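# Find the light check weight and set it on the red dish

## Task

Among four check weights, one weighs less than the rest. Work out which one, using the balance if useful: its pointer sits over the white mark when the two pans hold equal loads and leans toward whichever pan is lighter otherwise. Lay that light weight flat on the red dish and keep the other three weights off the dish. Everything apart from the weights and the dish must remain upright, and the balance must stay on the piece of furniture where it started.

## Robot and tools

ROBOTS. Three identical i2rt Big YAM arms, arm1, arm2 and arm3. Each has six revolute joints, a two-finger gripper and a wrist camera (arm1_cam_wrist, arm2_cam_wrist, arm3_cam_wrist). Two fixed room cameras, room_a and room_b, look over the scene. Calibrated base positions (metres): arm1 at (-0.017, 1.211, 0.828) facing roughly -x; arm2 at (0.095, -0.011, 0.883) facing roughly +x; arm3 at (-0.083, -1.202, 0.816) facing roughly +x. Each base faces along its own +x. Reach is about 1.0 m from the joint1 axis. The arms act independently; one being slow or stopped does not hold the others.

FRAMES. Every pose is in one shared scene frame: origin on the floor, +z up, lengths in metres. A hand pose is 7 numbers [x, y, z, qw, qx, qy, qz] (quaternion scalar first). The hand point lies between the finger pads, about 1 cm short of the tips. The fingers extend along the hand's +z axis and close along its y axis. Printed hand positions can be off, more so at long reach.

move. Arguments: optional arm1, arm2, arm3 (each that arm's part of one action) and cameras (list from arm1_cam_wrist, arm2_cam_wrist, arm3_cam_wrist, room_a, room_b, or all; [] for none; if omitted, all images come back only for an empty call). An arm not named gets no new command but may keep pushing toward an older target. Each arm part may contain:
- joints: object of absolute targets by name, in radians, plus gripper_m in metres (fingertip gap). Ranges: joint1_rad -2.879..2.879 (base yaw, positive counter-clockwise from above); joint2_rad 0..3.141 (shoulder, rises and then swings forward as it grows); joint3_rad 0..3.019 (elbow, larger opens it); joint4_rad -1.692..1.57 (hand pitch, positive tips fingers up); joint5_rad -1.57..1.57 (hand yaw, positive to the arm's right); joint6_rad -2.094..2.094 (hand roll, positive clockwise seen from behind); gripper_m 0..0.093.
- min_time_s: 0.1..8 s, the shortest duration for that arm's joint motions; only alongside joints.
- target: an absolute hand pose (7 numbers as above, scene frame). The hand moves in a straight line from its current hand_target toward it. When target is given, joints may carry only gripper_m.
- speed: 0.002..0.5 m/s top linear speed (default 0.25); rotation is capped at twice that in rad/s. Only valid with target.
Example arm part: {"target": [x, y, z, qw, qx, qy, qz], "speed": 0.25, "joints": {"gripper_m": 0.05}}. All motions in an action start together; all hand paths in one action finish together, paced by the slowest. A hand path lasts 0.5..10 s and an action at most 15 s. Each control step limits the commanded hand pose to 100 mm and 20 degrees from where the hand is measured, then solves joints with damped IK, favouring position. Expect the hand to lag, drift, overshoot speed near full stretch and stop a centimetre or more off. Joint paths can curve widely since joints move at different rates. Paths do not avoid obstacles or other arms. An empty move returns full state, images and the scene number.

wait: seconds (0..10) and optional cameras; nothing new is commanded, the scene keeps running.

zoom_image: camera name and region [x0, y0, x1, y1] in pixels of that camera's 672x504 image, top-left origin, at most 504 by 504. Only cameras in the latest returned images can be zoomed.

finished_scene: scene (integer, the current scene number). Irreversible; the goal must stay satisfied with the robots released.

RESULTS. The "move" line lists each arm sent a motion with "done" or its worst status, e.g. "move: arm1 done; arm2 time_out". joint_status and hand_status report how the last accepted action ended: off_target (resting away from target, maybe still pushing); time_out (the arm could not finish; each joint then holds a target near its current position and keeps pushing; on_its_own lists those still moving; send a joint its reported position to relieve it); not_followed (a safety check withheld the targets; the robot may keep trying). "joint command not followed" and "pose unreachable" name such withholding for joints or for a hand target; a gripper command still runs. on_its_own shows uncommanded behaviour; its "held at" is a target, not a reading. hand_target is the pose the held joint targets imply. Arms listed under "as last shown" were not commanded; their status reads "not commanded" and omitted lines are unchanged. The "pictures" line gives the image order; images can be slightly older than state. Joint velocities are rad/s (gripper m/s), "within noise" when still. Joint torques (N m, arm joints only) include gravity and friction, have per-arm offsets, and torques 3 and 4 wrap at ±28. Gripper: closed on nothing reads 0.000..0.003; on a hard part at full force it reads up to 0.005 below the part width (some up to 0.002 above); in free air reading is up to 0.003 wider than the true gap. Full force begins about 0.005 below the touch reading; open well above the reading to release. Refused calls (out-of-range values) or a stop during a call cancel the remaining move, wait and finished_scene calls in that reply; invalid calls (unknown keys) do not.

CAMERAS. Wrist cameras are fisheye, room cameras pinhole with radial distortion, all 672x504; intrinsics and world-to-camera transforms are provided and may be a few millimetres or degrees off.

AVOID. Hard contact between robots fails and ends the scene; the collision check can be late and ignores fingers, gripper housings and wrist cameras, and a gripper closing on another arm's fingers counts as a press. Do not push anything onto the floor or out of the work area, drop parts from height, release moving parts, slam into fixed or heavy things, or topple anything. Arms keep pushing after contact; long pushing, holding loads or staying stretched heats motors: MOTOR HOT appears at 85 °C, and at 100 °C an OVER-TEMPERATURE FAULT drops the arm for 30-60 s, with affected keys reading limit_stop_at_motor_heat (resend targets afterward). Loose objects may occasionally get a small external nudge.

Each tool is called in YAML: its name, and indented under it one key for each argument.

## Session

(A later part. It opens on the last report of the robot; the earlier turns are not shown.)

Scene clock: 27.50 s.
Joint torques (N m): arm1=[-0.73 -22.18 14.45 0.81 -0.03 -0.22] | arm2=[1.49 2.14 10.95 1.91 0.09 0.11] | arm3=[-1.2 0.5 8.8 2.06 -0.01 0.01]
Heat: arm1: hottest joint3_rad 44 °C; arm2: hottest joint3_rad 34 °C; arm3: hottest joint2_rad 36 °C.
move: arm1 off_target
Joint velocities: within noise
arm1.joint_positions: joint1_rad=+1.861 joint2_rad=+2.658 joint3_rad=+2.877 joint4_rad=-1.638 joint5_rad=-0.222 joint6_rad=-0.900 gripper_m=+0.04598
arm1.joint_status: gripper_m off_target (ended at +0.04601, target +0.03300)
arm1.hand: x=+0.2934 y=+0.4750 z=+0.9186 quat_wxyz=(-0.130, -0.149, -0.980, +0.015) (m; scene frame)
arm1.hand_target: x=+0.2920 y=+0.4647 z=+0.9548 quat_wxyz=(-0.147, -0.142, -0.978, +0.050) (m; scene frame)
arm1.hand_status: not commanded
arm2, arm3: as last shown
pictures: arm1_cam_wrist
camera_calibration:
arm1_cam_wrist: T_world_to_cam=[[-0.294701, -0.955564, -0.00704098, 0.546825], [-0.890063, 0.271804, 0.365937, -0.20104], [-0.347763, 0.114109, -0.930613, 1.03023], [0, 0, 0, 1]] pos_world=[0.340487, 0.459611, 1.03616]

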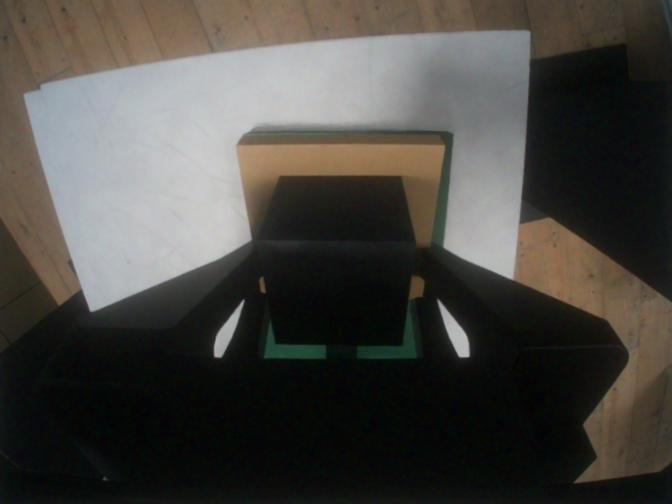

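move:
  arm1: {"target":[0.285,0.48,1.03,0.129,0.138,0.981,-0.018],"speed":0.15}
  cameras: ["arm1_cam_wrist","room_b"]

zoom_image:
  camera: "room_b"
  region: [420, 200, 520, 300]

Scene clock: 28.80 s.
Joint torques (N m): arm1=[-1.55 -27.63 14.42 -1.69 -0.03 -0.18] | arm2=[1.49 2.37 11.02 1.89 0.09 0.12] | arm3=[-1.14 0.44 8.77 2.06 0 0.01]
Heat: arm1: hottest joint3_rad 45 °C; arm2: hottest joint3_rad 34 °C; arm3: hottest joint2_rad 36 °C.
move: arm1 off_target
Joint velocities: within noise
arm1.joint_positions: joint1_rad=+1.861 joint2_rad=+2.653 joint3_rad=+2.877 joint4_rad=-1.649 joint5_rad=-0.222 joint6_rad=-0.901 gripper_m=+0.04607
arm1.joint_status: not commanded
arm1.hand: x=+0.2927 y=+0.4772 z=+0.9217 quat_wxyz=(-0.129, -0.149, -0.980, +0.012) (m; scene frame)
arm1.hand_target: x=+0.2853 y=+0.4822 z=+1.0165 quat_wxyz=(-0.150, -0.142, -0.977, +0.056) (m; scene frame)
arm1.hand_status: off_target (0.109 m and 1.5 deg from the pose sent, 0.112 m and 1.3 deg at the start; pose on its path clipped on 18 of 32 steps; a joint's target at an end of its range on 29 of 32 steps)
arm2, arm3: as last shown
pictures: arm1_cam_wrist, room_b
camera_calibration:
arm1_cam_wrist: T_world_to_cam=[[-0.294488, -0.955585, -0.0115454, 0.55284], [-0.889394, 0.269629, 0.369159, -0.205584], [-0.34965, 0.118981, -0.929294, 1.02969], [0, 0, 0, 1]] pos_world=[0.33999, 0.461204, 1.03916]

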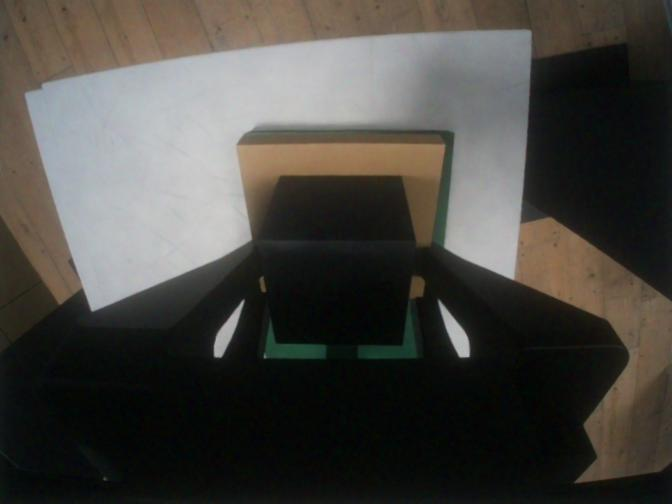

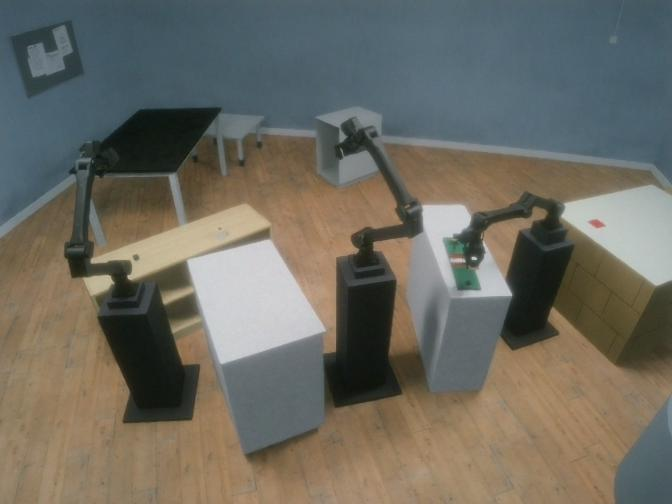

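Scaled by 5.040 from the camera's 672x504 image, which has a finer 960x720 frame.

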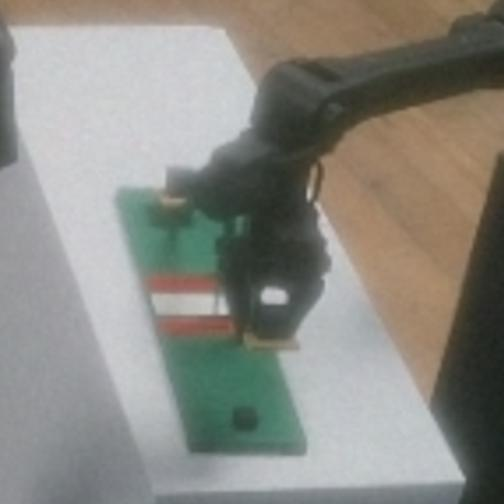

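move:
  arm1: {"joints":{"joint2_rad":2.45},"min_time_s":2}
  cameras: ["arm1_cam_wrist","room_b"]

zoom_image:
  camera: "room_b"
  region: [420, 200, 520, 300]

Scene clock: 33.70 s.
Joint torques (N m): arm1=[-1.26 -33.55 15.05 -0.14 -0.53 -0.07] | arm2=[1.32 2.2 11.02 1.94 0.09 0.1] | arm3=[-1.14 0.44 8.79 2.07 -0.02 0.01]
Heat: arm1: hottest joint3_rad 47 °C; arm2: hottest joint3_rad 35 °C; arm3: hottest joint2_rad 36 °C.
move: arm1 time_out
Joint velocities: within noise
arm1.joint_positions: joint1_rad=+1.863 joint2_rad=+2.623 joint3_rad=+2.867 joint4_rad=-1.685 joint5_rad=-0.209 joint6_rad=-0.915 gripper_m=+0.04614
arm1.joint_status: joint2_rad time_out (moved -0.030 of -0.203)
arm1.on_its_own: joint2_rad reads +2.623 and still pushes toward +2.450 since a time_out
arm1.hand: x=+0.2894 y=+0.4862 z=+0.9389 quat_wxyz=(-0.119, -0.142, -0.983, +0.009) (m; scene frame)
arm1.hand_target: x=+0.2824 y=+0.4920 z=+1.0963 quat_wxyz=(-0.175, -0.135, -0.970, +0.101) (m; scene frame)
arm1.hand_status: not commanded
arm2, arm3: as last shown
pictures: arm1_cam_wrist, room_b
camera_calibration:
arm1_cam_wrist: T_world_to_cam=[[-0.280521, -0.959751, -0.013628, 0.560611], [-0.886191, 0.253514, 0.387811, -0.227895], [-0.368747, 0.120866, -0.921638, 1.04087], [0, 0, 0, 1]] pos_world=[0.339122, 0.470015, 1.05533]

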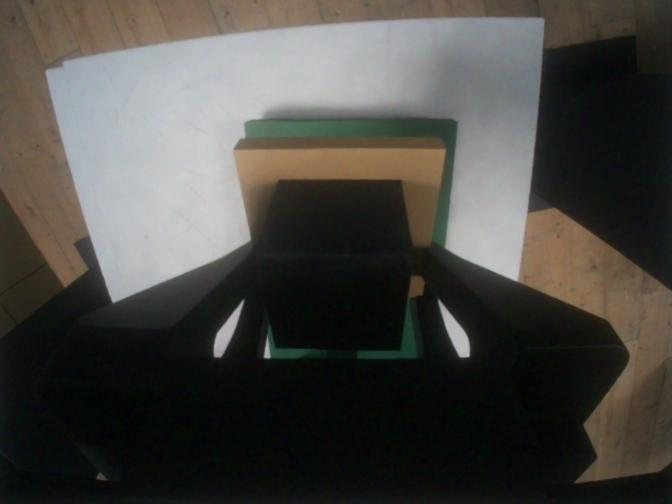

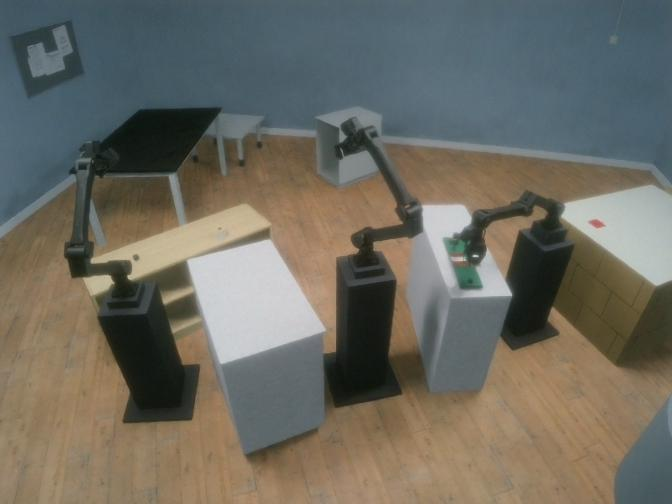

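Scaled by 5.040 from the camera's 672x504 image, which has a finer 960x720 frame.

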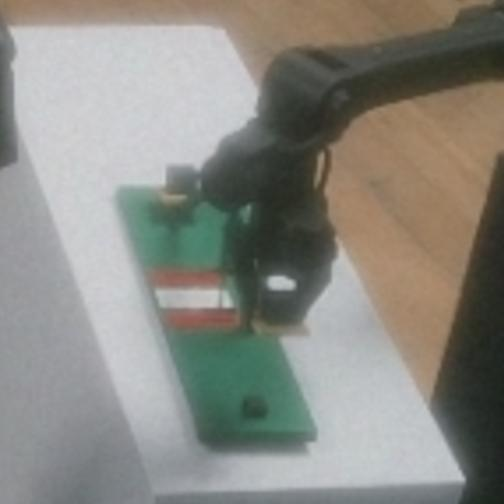

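move:
  arm1: {"joints":{"joint2_rad":2.665},"min_time_s":3}

move:
  arm1: {"joints":{"gripper_m":0.06}}
  cameras: ["arm1_cam_wrist","room_b"]

zoom_image:
  camera: "room_b"
  region: [420, 200, 520, 300]

zoom_image:
  camera: "arm1_cam_wrist"
  region: [200, 150, 480, 370]

Scene clock: 40.73 s.
Joint torques (N m): arm1=[-1.38 -20.01 14.79 -0.16 -0.36 -0.04] | arm2=[1.67 2.32 10.93 1.96 0.07 0.12] | arm3=[-1.08 0.32 8.81 2.09 -0.01 0.01]
Heat: arm1: hottest joint3_rad 49 °C; arm2: hottest joint3_rad 35 °C; arm3: hottest joint2_rad 36 °C.
move: arm1 done
Joint velocities: within noise
arm1.joint_positions: joint1_rad=+1.867 joint2_rad=+2.652 joint3_rad=+2.870 joint4_rad=-1.687 joint5_rad=-0.214 joint6_rad=-0.918 gripper_m=+0.04614
arm1.joint_status: all done
arm1.hand: x=+0.2925 y=+0.4884 z=+0.9183 quat_wxyz=(-0.115, -0.141, -0.983, -0.004) (m; scene frame)
arm1.hand_target: x=+0.2852 y=+0.4803 z=+0.9318 quat_wxyz=(-0.125, -0.149, -0.981, +0.008) (m; scene frame)
arm1.hand_status: not commanded
arm2.joint_positions: joint1_rad=+0.482 joint2_rad=+0.585 joint3_rad=+1.357 joint4_rad=-1.462 joint5_rad=+0.226 joint6_rad=+0.023 gripper_m=+0.09396
arm2.joint_status: not commanded
arm2.hand: x=-0.1095 y=-0.0683 z=+1.3892 quat_wxyz=(-0.010, +0.891, +0.138, -0.433) (m; scene frame)
arm2.hand_target: x=-0.1075 y=-0.0675 z=+1.4001 quat_wxyz=(-0.007, +0.885, +0.136, -0.444) (m; scene frame)
arm2.hand_status: not commanded
arm3.joint_positions: joint1_rad=-0.065 joint2_rad=+0.649 joint3_rad=+1.390 joint4_rad=-1.161 joint5_rad=-0.034 joint6_rad=-0.702 gripper_m=+0.09396
arm3.joint_status: not commanded
arm3.hand: x=-0.3410 y=-1.1470 z=+1.3892 quat_wxyz=(-0.236, +0.811, +0.203, -0.495) (m; scene frame)
arm3.hand_target: x=-0.3379 y=-1.1478 z=+1.4005 quat_wxyz=(-0.241, +0.805, +0.201, -0.504) (m; scene frame)
arm3.hand_status: not commanded
pictures: none

Scene clock: 41.33 s.
Joint torques (N m): arm1=[-1.14 -19.84 14.93 0.13 -0.21 -0.04] | arm2=[1.49 1.96 11.02 1.95 0.07 0.1] | arm3=[-1.2 0.5 8.79 2.06 -0.01 0]
Heat: arm1: hottest joint3_rad 50 °C; arm2: hottest joint3_rad 35 °C; arm3: hottest joint2_rad 36 °C.
move: arm1 done
Joint velocities: within noise
arm1.joint_positions: joint1_rad=+1.866 joint2_rad=+2.652 joint3_rad=+2.871 joint4_rad=-1.695 joint5_rad=-0.217 joint6_rad=-0.918 gripper_m=+0.05989
arm1.joint_status: all done
arm1.hand: x=+0.2913 y=+0.4898 z=+0.9186 quat_wxyz=(-0.115, -0.142, -0.983, -0.008) (m; scene frame)
arm1.hand_target: x=+0.2853 y=+0.4803 z=+0.9317 quat_wxyz=(-0.125, -0.149, -0.981, +0.008) (m; scene frame)
arm1.hand_status: not commanded
arm2, arm3: as last shown
pictures: arm1_cam_wrist, room_b
camera_calibration:
arm1_cam_wrist: T_world_to_cam=[[-0.275354, -0.960269, -0.0454374, 0.592262], [-0.885772, 0.235056, 0.400196, -0.221685], [-0.373616, 0.150443, -0.915302, 1.00347], [0, 0, 0, 1]] pos_world=[0.341631, 0.469875, 1.03411]

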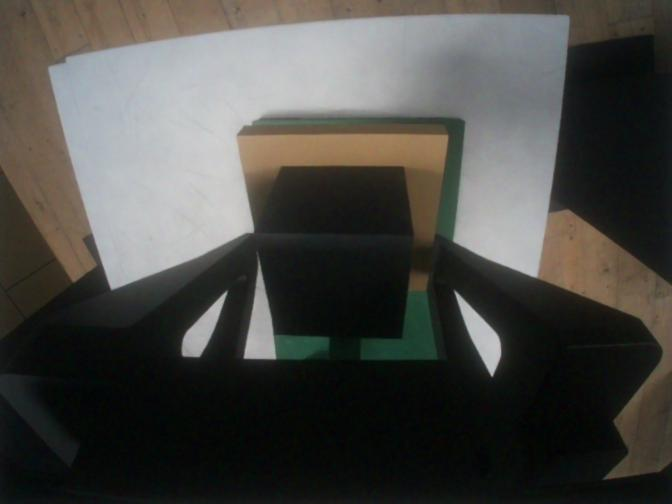

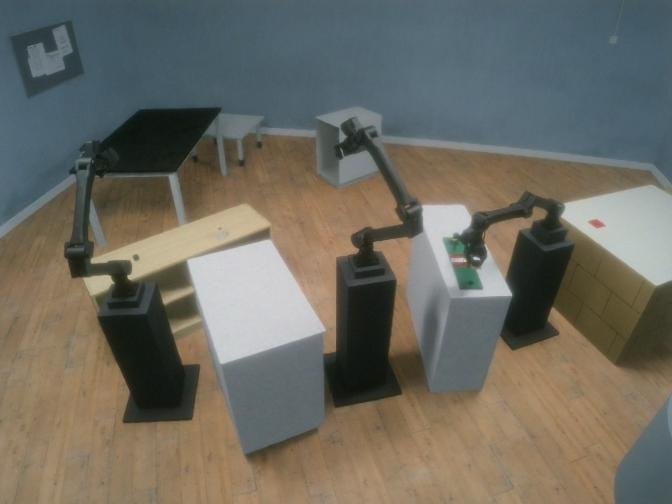

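Scaled by 5.040 from the camera's 672x504 image, which has a finer 960x720 frame.

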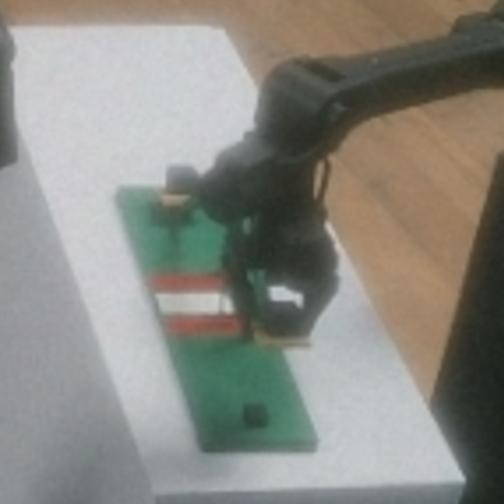

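Scaled by 1.800 from the camera's 672x504 image, which has a finer 960x720 frame.

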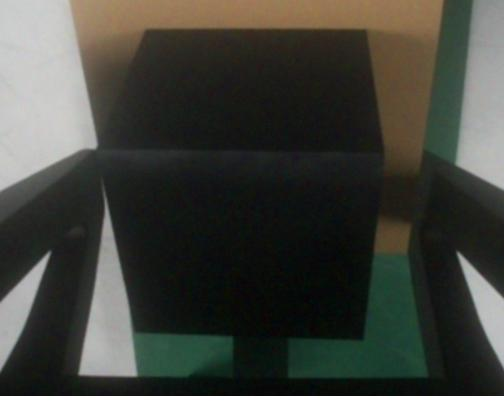

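move:
  arm2: {"joints":{"joint1_rad":-1.95,"joint2_rad":0.6,"joint3_rad":1.0,"joint4_rad":-0.9,"joint5_rad":0,"joint6_rad":0}}
  cameras: ["arm2_cam_wrist"]

Scene clock: 45.20 s.
Joint torques (N m): arm1=[-1.67 -19.6 14.78 0.21 -0.2 -0.02] | arm2=[0.79 0.09 11.33 2.4 -0.08 -0.01] | arm3=[-1.14 0.44 8.81 2.06 -0.01 0.01]
Heat: arm1: hottest joint3_rad 51 °C; arm2: hottest joint3_rad 36 °C; arm3: hottest joint3_rad 37 °C.
move: arm2 done
Joint velocities: within noise
arm1, arm3: as last shown
arm1.joint_positions: joint1_rad=+1.866 joint2_rad=+2.652 joint3_rad=+2.871 joint4_rad=-1.695 joint5_rad=-0.217 joint6_rad=-0.918 gripper_m=+0.05993
arm2.joint_positions: joint1_rad=-1.938 joint2_rad=+0.606 joint3_rad=+1.000 joint4_rad=-0.913 joint5_rad=+0.001 joint6_rad=+0.008 gripper_m=+0.09398
arm2.joint_status: all done
arm2.hand: x=+0.2229 y=+0.2726 z=+1.3132 quat_wxyz=(-0.425, +0.466, -0.724, -0.280) (m; scene frame)
arm2.hand_target: x=+0.2261 y=+0.2708 z=+1.3180 quat_wxyz=(-0.434, +0.462, -0.721, -0.280) (m; scene frame)
arm2.hand_status: not commanded
pictures: arm2_cam_wrist
camera_calibration:
arm2_cam_wrist: T_world_to_cam=[[0.914958, -0.403443, -0.00923756, -0.0806164], [-0.367865, -0.824424, -0.430116, 0.876771], [0.165911, 0.396936, -0.902727, 1.16443], [0, 0, 0, 1]] pos_world=[0.203102, 0.228103, 1.42753]

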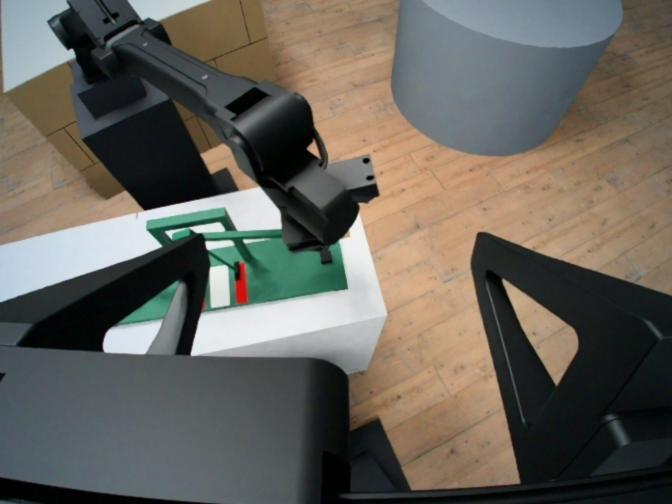

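move:
  arm2: {"target":[0.21,0.26,1.02,0.635,-0.359,0.533,0.428],"speed":0.3}
  cameras: ["arm2_cam_wrist"]

zoom_image:
  camera: "arm2_cam_wrist"
  region: [240, 120, 480, 300]

Scene clock: 47.40 s.
Joint torques (N m): arm1=[-1.08 -19.49 14.75 0.12 -0.23 -0.05] | arm2=[1.49 2.32 17.26 1.83 -0.02 0.1] | arm3=[-1.26 0.44 8.81 2.04 -0.01 0.01]
Heat: arm1: hottest joint3_rad 51 °C; arm2: hottest joint3_rad 36 °C; arm3: hottest joint3_rad 37 °C.
move: arm2 not_followed
Joint velocities: within noise
arm1, arm3: as last shown
arm2.joint_positions: joint1_rad=-1.938 joint2_rad=+0.266 joint3_rad=+0.128 joint4_rad=-0.063 joint5_rad=-0.016 joint6_rad=+0.008 gripper_m=+0.09398
arm2.joint_status: not commanded
arm2.on_its_own: joint2_rad is held at +0.271, not at your +0.600; joint3_rad is held at +0.187, not at your +1.000; joint4_rad is held at -0.069, not at your -0.900
arm2.hand: x=+0.2122 y=+0.2573 z=+1.0807 quat_wxyz=(-0.529, +0.421, -0.645, -0.356) (m; scene frame)
arm2.hand_target: x=+0.2143 y=+0.2615 z=+1.1151 quat_wxyz=(-0.545, +0.412, -0.632, -0.366) (m; scene frame)
arm2.hand_status: not_followed (0.061 m and 20.7 deg from the pose sent, 0.294 m and 39.0 deg at the start; pose on its path clipped on 15 of 53 steps; a joint's target at an end of its range on 24 of 53 steps)
pictures: arm2_cam_wrist
pose unreachable (arm2 arm): on one or more control steps of this call this arm could not follow its commanded pose, so it was not sent that pose on those steps. On the call's last step it was still not sent that pose. It may still have moved: this result reports where it is.
cause: moving toward the commanded pose would bring two parts of the arm too close to each other (its shoulder (the part past joint 1) and its forearm (the part past joint 3), 66 mm apart when it was first held).
camera_calibration:
arm2_cam_wrist: T_world_to_cam=[[0.922362, -0.386156, -0.011453, -0.0827559], [-0.286546, -0.663951, -0.690696, 0.983254], [0.259112, 0.640353, -0.723055, 0.68575], [0, 0, 0, 1]] pos_world=[0.180392, 0.181753, 1.17402]

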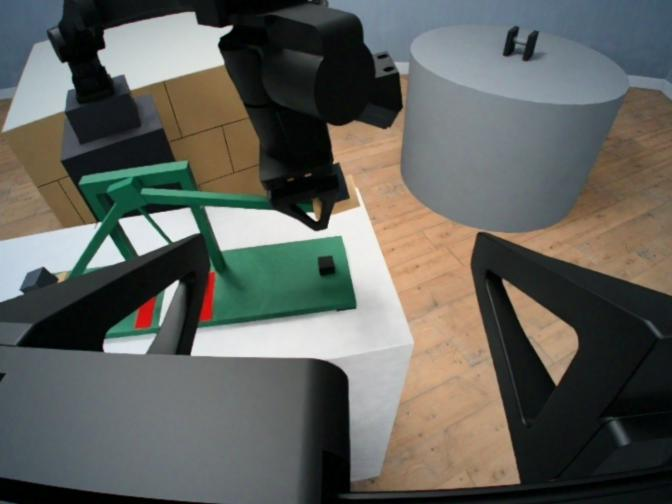

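Scaled by 2.100 from the camera's 672x504 image, which has a finer 960x720 frame.

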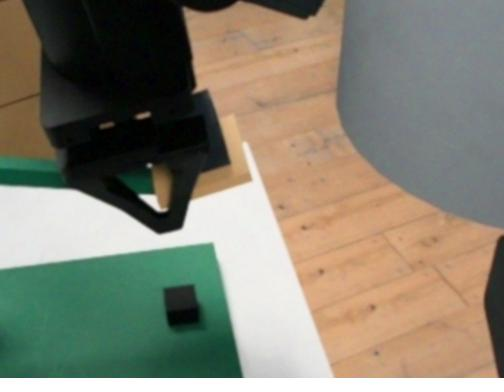

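move:
  arm1: {"target":[0.287,0.477,0.995,0.129,0.138,0.981,-0.018],"speed":0.12,"joints":{"gripper_m":0.093}}
  cameras: ["arm2_cam_wrist","arm1_cam_wrist"]

zoom_image:
  camera: "arm2_cam_wrist"
  region: [240, 120, 480, 300]

Scene clock: 49.03 s.
Joint torques (N m): arm1=[-1.85 -22.77 14.26 0.43 -0.18 -0.08] | arm2=[1.38 2.26 17.2 1.8 -0.01 0.1] | arm3=[-1.14 0.5 8.81 2.07 -0.01 0]
Heat: arm1: hottest joint3_rad 51 °C; arm2: hottest joint3_rad 38 °C; arm3: hottest joint3_rad 37 °C.
move: arm1 off_target
Joint velocities: within noise
arm1.joint_positions: joint1_rad=+1.866 joint2_rad=+2.619 joint3_rad=+2.876 joint4_rad=-1.695 joint5_rad=-0.217 joint6_rad=-0.918 gripper_m=+0.09290
arm1.joint_status: all done
arm1.hand: x=+0.2921 y=+0.4883 z=+0.9459 quat_wxyz=(-0.124, -0.139, -0.982, +0.009) (m; scene frame)
arm1.hand_target: x=+0.2860 y=+0.4802 z=+0.9942 quat_wxyz=(-0.144, -0.141, -0.978, +0.045) (m; scene frame)
arm1.hand_status: off_target (0.051 m and 1.3 deg from the pose sent, 0.078 m and 3.4 deg at the start; a joint's target at an end of its range on 36 of 39 steps)
arm2, arm3: as last shown
arm2.on_its_own: joint2_rad is held at +0.271, not at your +0.600; joint3_rad is held at +0.187, not at your +1.000; joint4_rad is held at -0.069, not at your -0.900
pictures: arm1_cam_wrist, arm2_cam_wrist
camera_calibration:
arm1_cam_wrist: T_world_to_cam=[[-0.274681, -0.961423, -0.014682, 0.563543], [-0.891003, 0.248762, 0.379778, -0.217397], [-0.361475, 0.117399, -0.924961, 1.05075], [0, 0, 0, 1]] pos_world=[0.340912, 0.472526, 1.06274]
arm2_cam_wrist: T_world_to_cam=[[0.922362, -0.386156, -0.011453, -0.0827559], [-0.286546, -0.663951, -0.690696, 0.983254], [0.259112, 0.640353, -0.723055, 0.68575], [0, 0, 0, 1]] pos_world=[0.180392, 0.181753, 1.17402]

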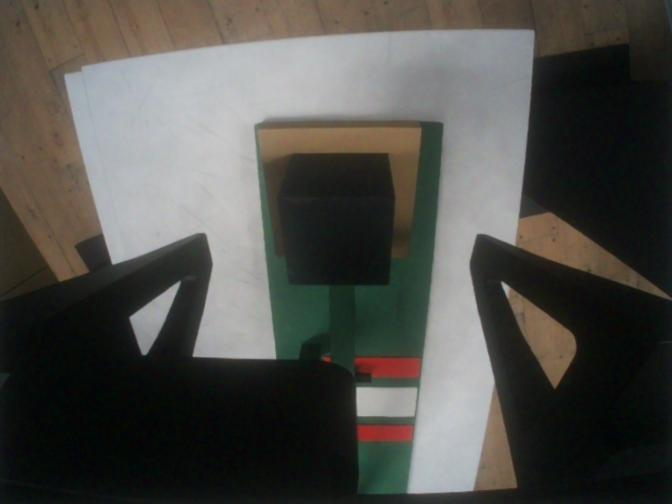

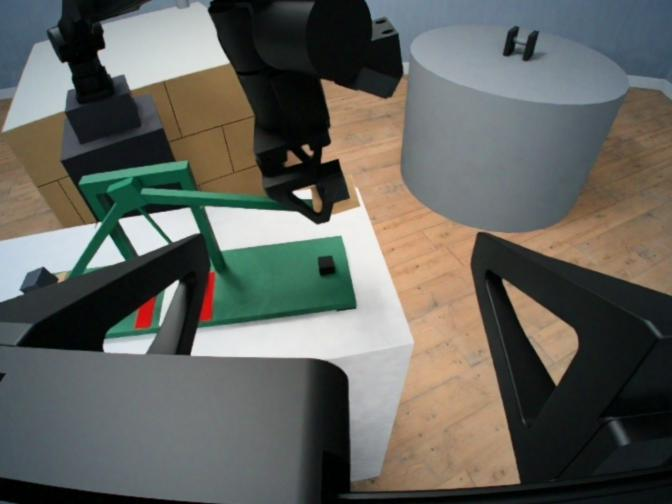

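Scaled by 2.100 from the camera's 672x504 image, which has a finer 960x720 frame.

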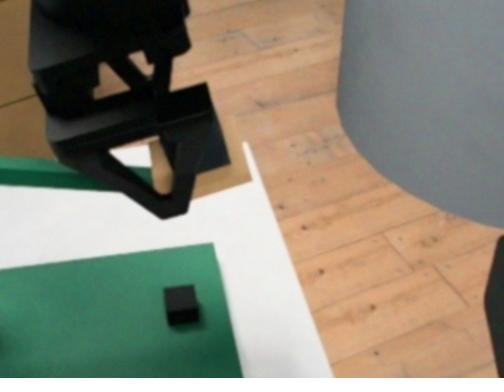

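move:
  arm1: {"target":[0.301,0.476,1.006,0.129,0.138,0.981,-0.018],"speed":0.12}
  cameras: ["arm2_cam_wrist","arm1_cam_wrist"]

zoom_image:
  camera: "arm2_cam_wrist"
  region: [240, 120, 480, 300]

Scene clock: 51.73 s.
Joint torques (N m): arm1=[-0.67 -23.77 14.34 1.11 -0.13 0.06] | arm2=[1.38 2.26 17.2 1.78 0 0.08] | arm3=[-1.14 0.44 8.79 2.07 -0.01 0.02]
Heat: arm1: hottest joint3_rad 51 °C; arm2: hottest joint3_rad 40 °C; arm3: hottest joint3_rad 37 °C.
move: arm1 off_target
Joint velocities: within noise
arm1.joint_positions: joint1_rad=+1.866 joint2_rad=+2.613 joint3_rad=+2.876 joint4_rad=-1.689 joint5_rad=-0.217 joint6_rad=-0.908 gripper_m=+0.09290
arm1.joint_status: not commanded
arm1.hand: x=+0.2926 y=+0.4869 z=+0.9505 quat_wxyz=(-0.127, -0.143, -0.981, +0.013) (m; scene frame)
arm1.hand_target: x=+0.2993 y=+0.4805 z=+1.0056 quat_wxyz=(-0.153, -0.142, -0.976, +0.058) (m; scene frame)
arm1.hand_status: off_target (0.057 m and 0.9 deg from the pose sent, 0.062 m and 1.3 deg at the start; a joint's target at an end of its range on 27 of 29 steps)
arm2, arm3: as last shown
arm2.on_its_own: joint2_rad is held at +0.271, not at your +0.600; joint3_rad is held at +0.187, not at your +1.000; joint4_rad is held at -0.069, not at your -0.900
pictures: arm1_cam_wrist, arm2_cam_wrist
camera_calibration:
arm1_cam_wrist: T_world_to_cam=[[-0.283408, -0.95897, -0.007554, 0.557021], [-0.890433, 0.260212, 0.373389, -0.217936], [-0.356103, 0.112548, -0.927644, 1.05867], [0, 0, 0, 1]] pos_world=[0.340802, 0.471725, 1.06765]
arm2_cam_wrist: T_world_to_cam=[[0.922362, -0.386156, -0.011453, -0.0827559], [-0.286546, -0.663951, -0.690696, 0.983254], [0.259112, 0.640353, -0.723055, 0.68575], [0, 0, 0, 1]] pos_world=[0.180392, 0.181753, 1.17402]

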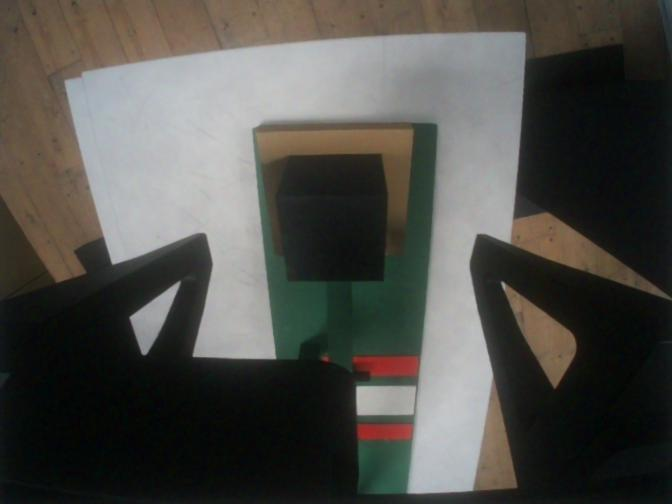

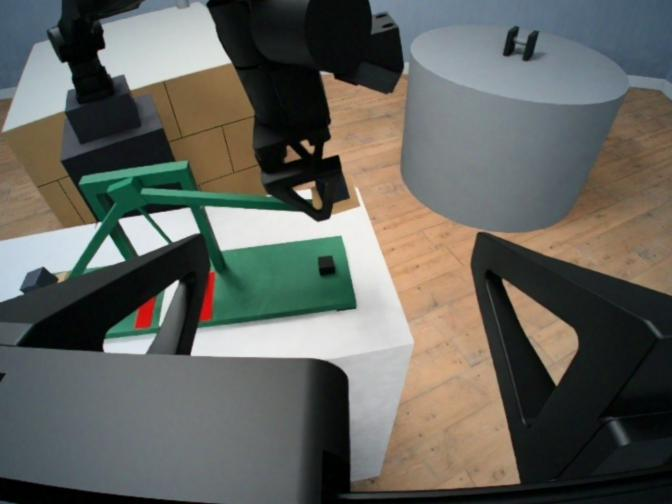

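Scaled by 2.100 from the camera's 672x504 image, which has a finer 960x720 frame.

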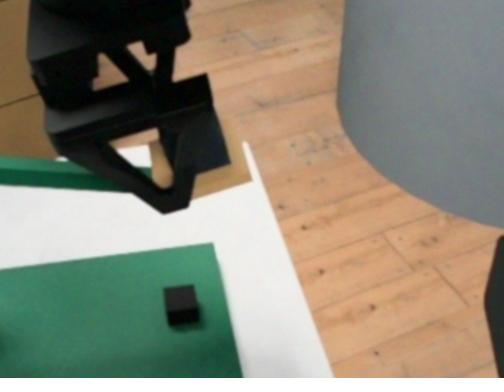

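move:
  arm1: {"target":[0.35,0.46,1.06,0.129,0.138,0.981,-0.018],"speed":0.15}
  cameras: []

move:
  arm1: {"target":[0.312,0.478,0.985,0.129,0.138,0.981,-0.018],"speed":0.15}
  cameras: ["arm2_cam_wrist","arm1_cam_wrist"]

zoom_image:
  camera: "arm2_cam_wrist"
  region: [240, 120, 480, 300]

Scene clock: 53.53 s.
Joint torques (N m): arm1=[-0.21 -22.18 14.6 1.55 -0.04 0.04] | arm2=[1.55 2.32 17.18 1.77 -0.02 0.09] | arm3=[-1.2 0.44 8.76 2.07 -0.01 0.01]
Heat: arm1: hottest joint3_rad 51 °C; arm2: hottest joint3_rad 41 °C; arm3: hottest joint3_rad 37 °C.
move: arm1 off_target
Joint velocities: within noise
arm1.joint_positions: joint1_rad=+1.916 joint2_rad=+2.548 joint3_rad=+2.876 joint4_rad=-1.519 joint5_rad=-0.212 joint6_rad=-0.816 gripper_m=+0.09290
arm1.joint_status: not commanded
arm1.hand: x=+0.3436 y=+0.4678 z=+1.0119 quat_wxyz=(-0.187, -0.149, -0.966, +0.103) (m; scene frame)
arm1.hand_target: x=+0.3482 y=+0.4639 z=+1.0593 quat_wxyz=(-0.212, -0.148, -0.956, +0.140) (m; scene frame)
arm1.hand_status: off_target (0.049 m and 12.0 deg from the pose sent, 0.127 m and 0.9 deg at the start; a joint's target at an end of its range on 43 of 44 steps)
arm2, arm3: as last shown
arm2.on_its_own: joint2_rad is held at +0.271, not at your +0.600; joint3_rad is held at +0.187, not at your +1.000; joint4_rad is held at -0.069, not at your -0.900
pictures: none
No camera images: "cameras" was empty.

Scene clock: 55.20 s.
Joint torques (N m): arm1=[-1.49 -19.9 14.43 0.47 -0.09 -0.21] | arm2=[1.49 2.2 17.22 1.84 -0.02 0.08] | arm3=[-1.14 0.38 8.79 2.06 -0.01 0.01]
Heat: arm1: hottest joint3_rad 51 °C; arm2: hottest joint3_rad 42 °C; arm3: hottest joint3_rad 37 °C.
move: arm1 off_target
Joint velocities: within noise
arm1.joint_positions: joint1_rad=+1.895 joint2_rad=+2.590 joint3_rad=+2.876 joint4_rad=-1.650 joint5_rad=-0.216 joint6_rad=-0.866 gripper_m=+0.09290
arm1.joint_status: not commanded
arm1.hand: x=+0.3173 y=+0.4876 z=+0.9695 quat_wxyz=(-0.142, -0.146, -0.978, +0.035) (m; scene frame)
arm1.hand_target: x=+0.3113 y=+0.4797 z=+0.9847 quat_wxyz=(-0.150, -0.142, -0.977, +0.053) (m; scene frame)
arm1.hand_status: off_target (0.019 m and 2.7 deg from the pose sent, 0.043 m and 12.0 deg at the start; a joint's target at an end of its range on 45 of 50 steps)
arm2, arm3: as last shown
arm2.on_its_own: joint2_rad is held at +0.271, not at your +0.600; joint3_rad is held at +0.187, not at your +1.000; joint4_rad is held at -0.069, not at your -0.900
pictures: arm1_cam_wrist, arm2_cam_wrist
camera_calibration:
arm1_cam_wrist: T_world_to_cam=[[-0.294558, -0.955166, 0.029901, 0.530259], [-0.896279, 0.286983, 0.338118, -0.180294], [-0.33154, 0.0727957, -0.940629, 1.10926], [0, 0, 0, 1]] pos_world=[0.362361, 0.477477, 1.0885]
arm2_cam_wrist: T_world_to_cam=[[0.922362, -0.386156, -0.011453, -0.0827559], [-0.286546, -0.663951, -0.690696, 0.983254], [0.259112, 0.640353, -0.723055, 0.68575], [0, 0, 0, 1]] pos_world=[0.180392, 0.181753, 1.17402]

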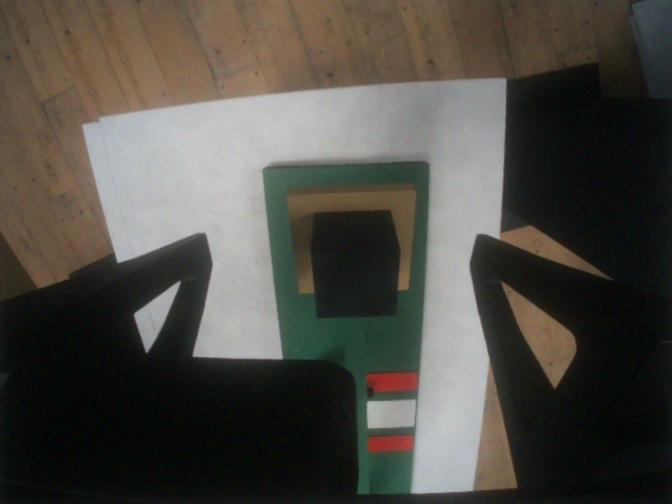

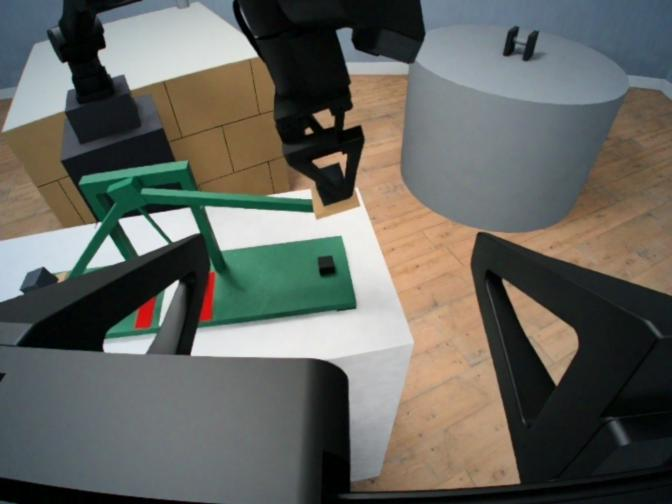

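Scaled by 2.100 from the camera's 672x504 image, which has a finer 960x720 frame.

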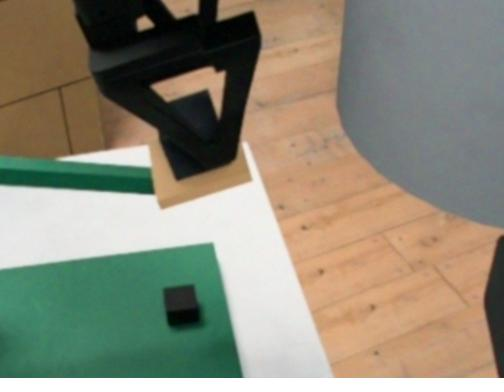

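move:
  arm1: {"target":[0.302,0.473,0.972,0.129,0.138,0.981,-0.018],"speed":0.12}
  cameras: []

move:
  arm1: {"joints":{"gripper_m":0.022},"min_time_s":1.5}
  cameras: ["arm2_cam_wrist","arm1_cam_wrist"]

zoom_image:
  camera: "arm2_cam_wrist"
  region: [240, 120, 480, 300]

Scene clock: 56.67 s.
Joint torques (N m): arm1=[-1.73 -19.31 14.38 0.38 -0.17 -0.24] | arm2=[1.55 2.37 17.24 1.8 -0.02 0.1] | arm3=[-1.08 0.44 8.8 2.06 0 0.01]
Heat: arm1: hottest joint3_rad 52 °C; arm2: hottest joint3_rad 43 °C; arm3: hottest joint3_rad 37 °C.
move: arm1 off_target
Joint velocities: within noise
arm1.joint_positions: joint1_rad=+1.882 joint2_rad=+2.600 joint3_rad=+2.876 joint4_rad=-1.651 joint5_rad=-0.216 joint6_rad=-0.883 gripper_m=+0.09290
arm1.joint_status: not commanded
arm1.hand: x=+0.3077 y=+0.4836 z=+0.9622 quat_wxyz=(-0.139, -0.145, -0.979, +0.032) (m; scene frame)
arm1.hand_target: x=+0.3013 y=+0.4746 z=+0.9718 quat_wxyz=(-0.147, -0.141, -0.978, +0.048) (m; scene frame)
arm1.hand_status: off_target (0.016 m and 2.2 deg from the pose sent, 0.021 m and 2.7 deg at the start; a joint's target at an end of its range on 30 of 33 steps)
arm2: as last shown
arm2.on_its_own: joint2_rad is held at +0.271, not at your +0.600; joint3_rad is held at +0.187, not at your +1.000; joint4_rad is held at -0.069, not at your -0.900
arm3.joint_positions: joint1_rad=-0.065 joint2_rad=+0.649 joint3_rad=+1.390 joint4_rad=-1.161 joint5_rad=-0.034 joint6_rad=-0.702 gripper_m=+0.09396
arm3.joint_status: not commanded
arm3.hand: x=-0.3410 y=-1.1470 z=+1.3892 quat_wxyz=(-0.236, +0.811, +0.203, -0.495) (m; scene frame)
arm3.hand_target: x=-0.3379 y=-1.1478 z=+1.4005 quat_wxyz=(-0.241, +0.805, +0.201, -0.504) (m; scene frame)
arm3.hand_status: not commanded
pictures: none
No camera images: "cameras" was empty.

Scene clock: 57.40 s.
Joint torques (N m): arm1=[-1.73 -19.43 14.41 0.5 -0.15 -0.2] | arm2=[1.55 2.55 17.22 1.8 -0.01 0.09] | arm3=[-1.14 0.62 8.81 2.06 0 0.02]
Heat: arm1: hottest joint3_rad 52 °C; arm2: hottest joint3_rad 43 °C; arm3: hottest joint3_rad 37 °C.
move: arm1 off_target
Joint velocities: within noise
arm1.joint_positions: joint1_rad=+1.882 joint2_rad=+2.600 joint3_rad=+2.876 joint4_rad=-1.651 joint5_rad=-0.217 joint6_rad=-0.884 gripper_m=+0.02984
arm1.joint_status: gripper_m off_target (ended at +0.02987, target +0.02200)
arm1.hand: x=+0.3079 y=+0.4837 z=+0.9622 quat_wxyz=(-0.139, -0.144, -0.979, +0.032) (m; scene frame)
arm1.hand_target: x=+0.3013 y=+0.4746 z=+0.9718 quat_wxyz=(-0.147, -0.141, -0.978, +0.048) (m; scene frame)
arm1.hand_status: not commanded
arm2, arm3: as last shown
arm2.on_its_own: joint2_rad is held at +0.271, not at your +0.600; joint3_rad is held at +0.187, not at your +1.000; joint4_rad is held at -0.069, not at your -0.900
pictures: arm1_cam_wrist, arm2_cam_wrist
camera_calibration:
arm1_cam_wrist: T_world_to_cam=[[-0.290022, -0.956664, 0.0260912, 0.526916], [-0.895786, 0.28096, 0.344426, -0.18848], [-0.336831, 0.0765191, -0.938451, 1.09726], [0, 0, 0, 1]] pos_world=[0.35357, 0.473076, 1.08089]
arm2_cam_wrist: T_world_to_cam=[[0.922362, -0.386156, -0.011453, -0.0827559], [-0.286546, -0.663951, -0.690696, 0.983254], [0.259112, 0.640353, -0.723055, 0.68575], [0, 0, 0, 1]] pos_world=[0.180392, 0.181753, 1.17402]

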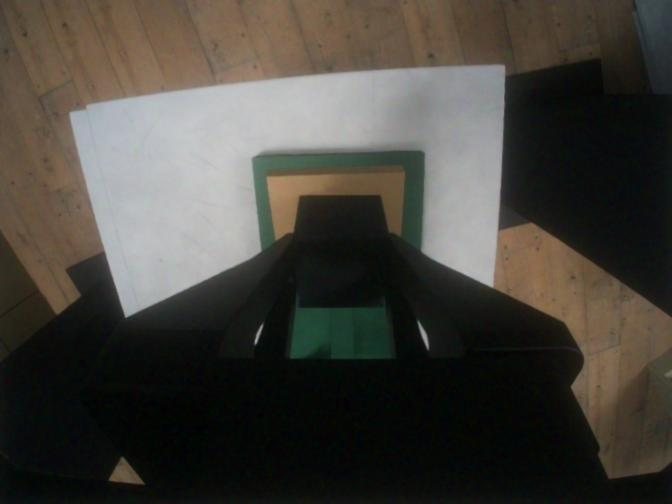

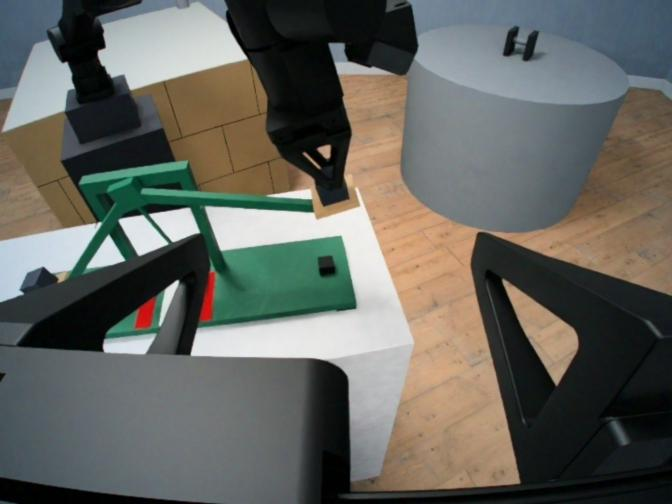

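Scaled by 2.100 from the camera's 672x504 image, which has a finer 960x720 frame.

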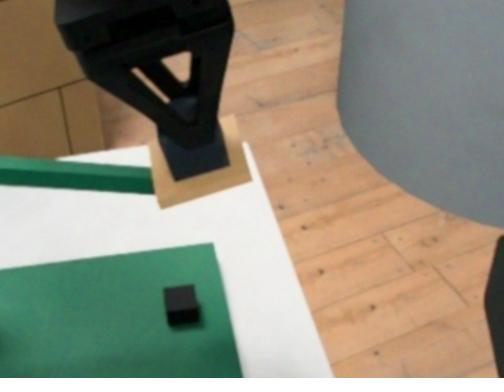

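move:
  arm1: {"target":[0.298,0.48,1.11,0.129,0.138,0.981,-0.018],"speed":0.12}
  cameras: ["arm2_cam_wrist","arm1_cam_wrist"]

zoom_image:
  camera: "arm2_cam_wrist"
  region: [240, 120, 480, 300]

Scene clock: 59.40 s.
Joint torques (N m): arm1=[-1.73 -22.59 14.16 1.5 -0.26 0.03] | arm2=[1.32 2.37 17.21 1.83 -0.02 0.09] | arm3=[-1.14 0.38 8.8 2.09 -0.01 0.01]
Heat: arm1: hottest joint3_rad 52 °C; arm2: hottest joint3_rad 45 °C; arm3: hottest joint3_rad 38 °C.
move: arm1 off_target
Joint velocities: within noise
arm1.joint_positions: joint1_rad=+1.881 joint2_rad=+2.477 joint3_rad=+2.876 joint4_rad=-1.657 joint5_rad=-0.219 joint6_rad=-0.876 gripper_m=+0.02984
arm1.joint_status: not commanded
arm1.hand: x=+0.3053 y=+0.4908 z=+1.0567 quat_wxyz=(-0.169, -0.141, -0.972, +0.081) (m; scene frame)
arm1.hand_target: x=+0.2964 y=+0.4844 z=+1.1089 quat_wxyz=(-0.195, -0.147, -0.961, +0.125) (m; scene frame)
arm1.hand_status: off_target (0.055 m and 8.7 deg from the pose sent, 0.148 m and 2.1 deg at the start; a joint's target at an end of its range on 54 of 56 steps)
arm2, arm3: as last shown
arm2.on_its_own: joint2_rad is held at +0.271, not at your +0.600; joint3_rad is held at +0.187, not at your +1.000; joint4_rad is held at -0.069, not at your -0.900
pictures: arm1_cam_wrist, arm2_cam_wrist
camera_calibration:
arm1_cam_wrist: T_world_to_cam=[[-0.300059, -0.947131, 0.113615, 0.436439], [-0.907733, 0.32011, 0.271202, -0.163494], [-0.293233, -0.0217552, -0.955793, 1.23775], [0, 0, 0, 1]] pos_world=[0.345498, 0.492629, 1.17779]
arm2_cam_wrist: T_world_to_cam=[[0.922362, -0.386156, -0.011453, -0.0827559], [-0.286546, -0.663951, -0.690696, 0.983254], [0.259112, 0.640353, -0.723055, 0.68575], [0, 0, 0, 1]] pos_world=[0.180392, 0.181753, 1.17402]

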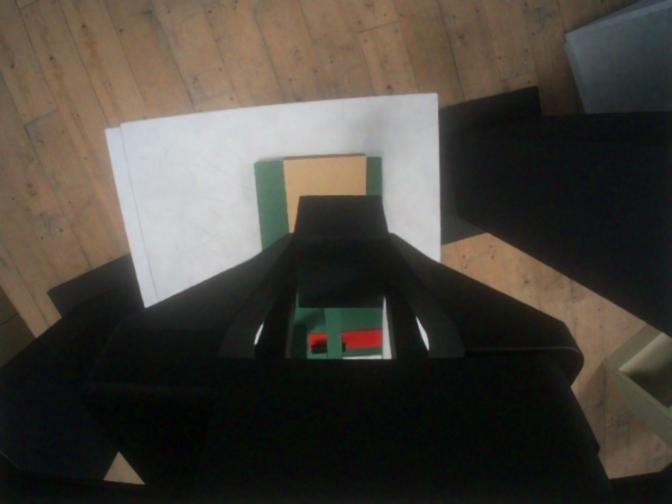

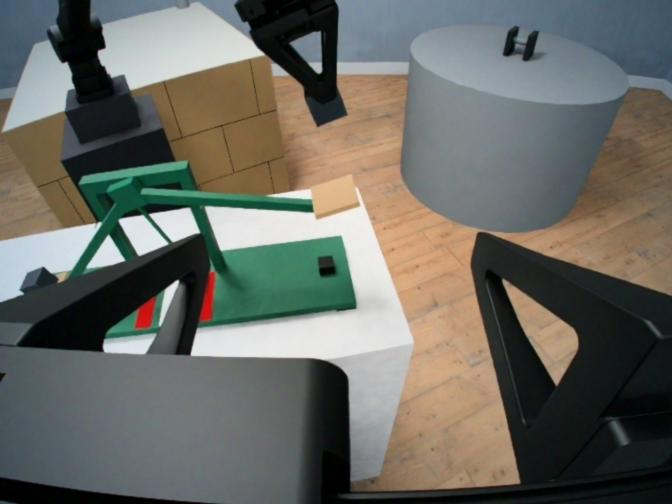

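Scaled by 2.100 from the camera's 672x504 image, which has a finer 960x720 frame.

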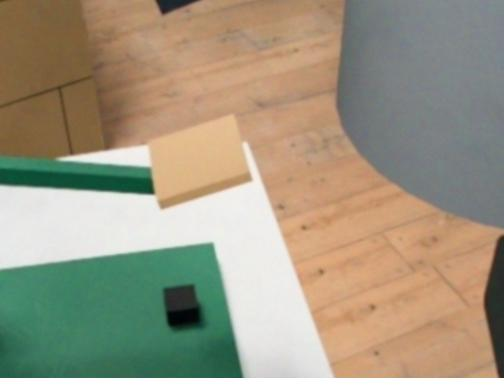

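move:
  arm1: {"joints":{"joint2_rad":1.2,"joint3_rad":1.6,"joint4_rad":-1.3},"min_time_s":1.5}

move:
  arm1: {"joints":{"joint1_rad":-1.46,"joint2_rad":0.9,"joint3_rad":1.5,"joint4_rad":-1.2,"joint5_rad":0,"joint6_rad":0},"min_time_s":2.2}
  cameras: ["arm1_cam_wrist","room_b"]

Scene clock: 61.97 s.
Joint torques (N m): arm1=[-1.32 -6.59 11.6 2.24 -0.19 0.1] | arm2=[1.26 2.43 17.21 1.73 0 0.09] | arm3=[-1.08 0.5 8.79 2.06 -0.01 0.02]
Heat: arm1: hottest joint3_rad 51 °C; arm2: hottest joint3_rad 46 °C; arm3: hottest joint3_rad 38 °C.
move: arm1 done
Joint velocities: within noise
arm1.joint_positions: joint1_rad=+1.881 joint2_rad=+1.209 joint3_rad=+1.584 joint4_rad=-1.320 joint5_rad=-0.220 joint6_rad=-0.875 gripper_m=+0.02984
arm1.joint_status: all done
arm1.hand: x=+0.1841 y=+0.8083 z=+1.2802 quat_wxyz=(-0.243, -0.118, -0.939, +0.213) (m; scene frame)
arm1.hand_target: x=+0.1792 y=+0.8040 z=+1.2949 quat_wxyz=(-0.254, -0.127, -0.931, +0.231) (m; scene frame)
arm1.hand_status: not commanded
arm2.joint_positions: joint1_rad=-1.938 joint2_rad=+0.266 joint3_rad=+0.128 joint4_rad=-0.063 joint5_rad=-0.016 joint6_rad=+0.008 gripper_m=+0.09398
arm2.joint_status: not commanded
arm2.on_its_own: joint2_rad is held at +0.271, not at your +0.600; joint3_rad is held at +0.187, not at your +1.000; joint4_rad is held at -0.069, not at your -0.900
arm2.hand: x=+0.2122 y=+0.2573 z=+1.0807 quat_wxyz=(-0.529, +0.421, -0.645, -0.356) (m; scene frame)
arm2.hand_target: x=+0.2143 y=+0.2615 z=+1.1151 quat_wxyz=(-0.545, +0.412, -0.632, -0.366) (m; scene frame)
arm2.hand_status: not commanded
arm3: as last shown
pictures: none

Scene clock: 64.93 s.
Joint torques (N m): arm1=[-1.79 -2.96 11.14 2.69 0.11 0.02] | arm2=[1.49 2.2 17.21 1.83 0 0.08] | arm3=[-1.2 0.5 8.8 2.04 0 0.02]
Heat: arm1: hottest joint3_rad 51 °C; arm2: hottest joint3_rad 47 °C; arm3: hottest joint3_rad 38 °C.
move: arm1 done
Joint velocities: within noise
arm1.joint_positions: joint1_rad=-1.446 joint2_rad=+0.912 joint3_rad=+1.486 joint4_rad=-1.224 joint5_rad=-0.002 joint6_rad=-0.015 gripper_m=+0.02984
arm1.joint_status: all done
arm1.hand: x=-0.0800 y=+1.5699 z=+1.3557 quat_wxyz=(+0.282, -0.693, +0.568, +0.341) (m; scene frame)
arm1.hand_target: x=-0.0740 y=+1.5684 z=+1.3719 quat_wxyz=(+0.297, -0.676, +0.571, +0.358) (m; scene frame)
arm1.hand_status: not commanded
arm2, arm3: as last shown
arm2.on_its_own: joint2_rad is held at +0.271, not at your +0.600; joint3_rad is held at +0.187, not at your +1.000; joint4_rad is held at -0.069, not at your -0.900
pictures: arm1_cam_wrist, room_b
camera_calibration:
arm1_cam_wrist: T_world_to_cam=[[0.98088, 0.194518, 0.00613225, -0.235212], [0.188624, -0.942455, -0.276043, 1.87186], [-0.047916, 0.271922, -0.961126, 0.999907], [0, 0, 0, 1]] pos_world=[-0.0744521, 1.538, 1.47919]

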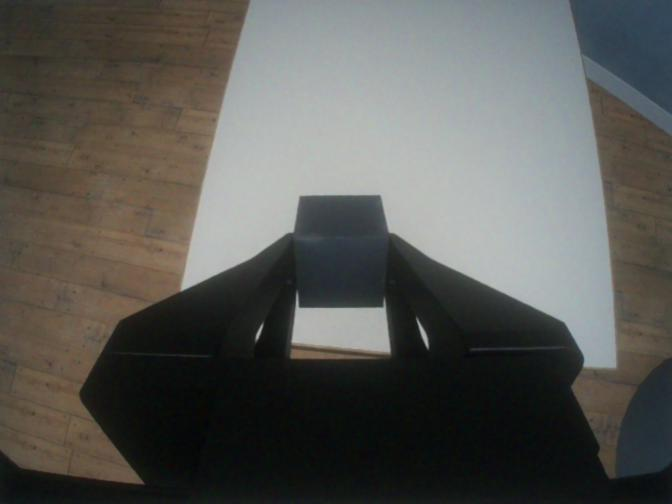

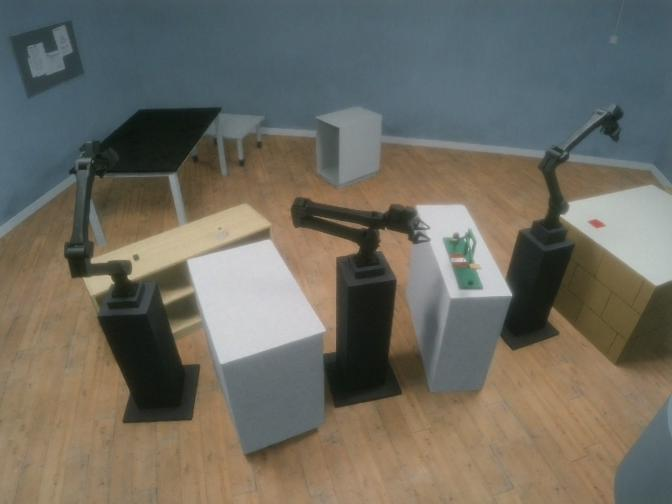

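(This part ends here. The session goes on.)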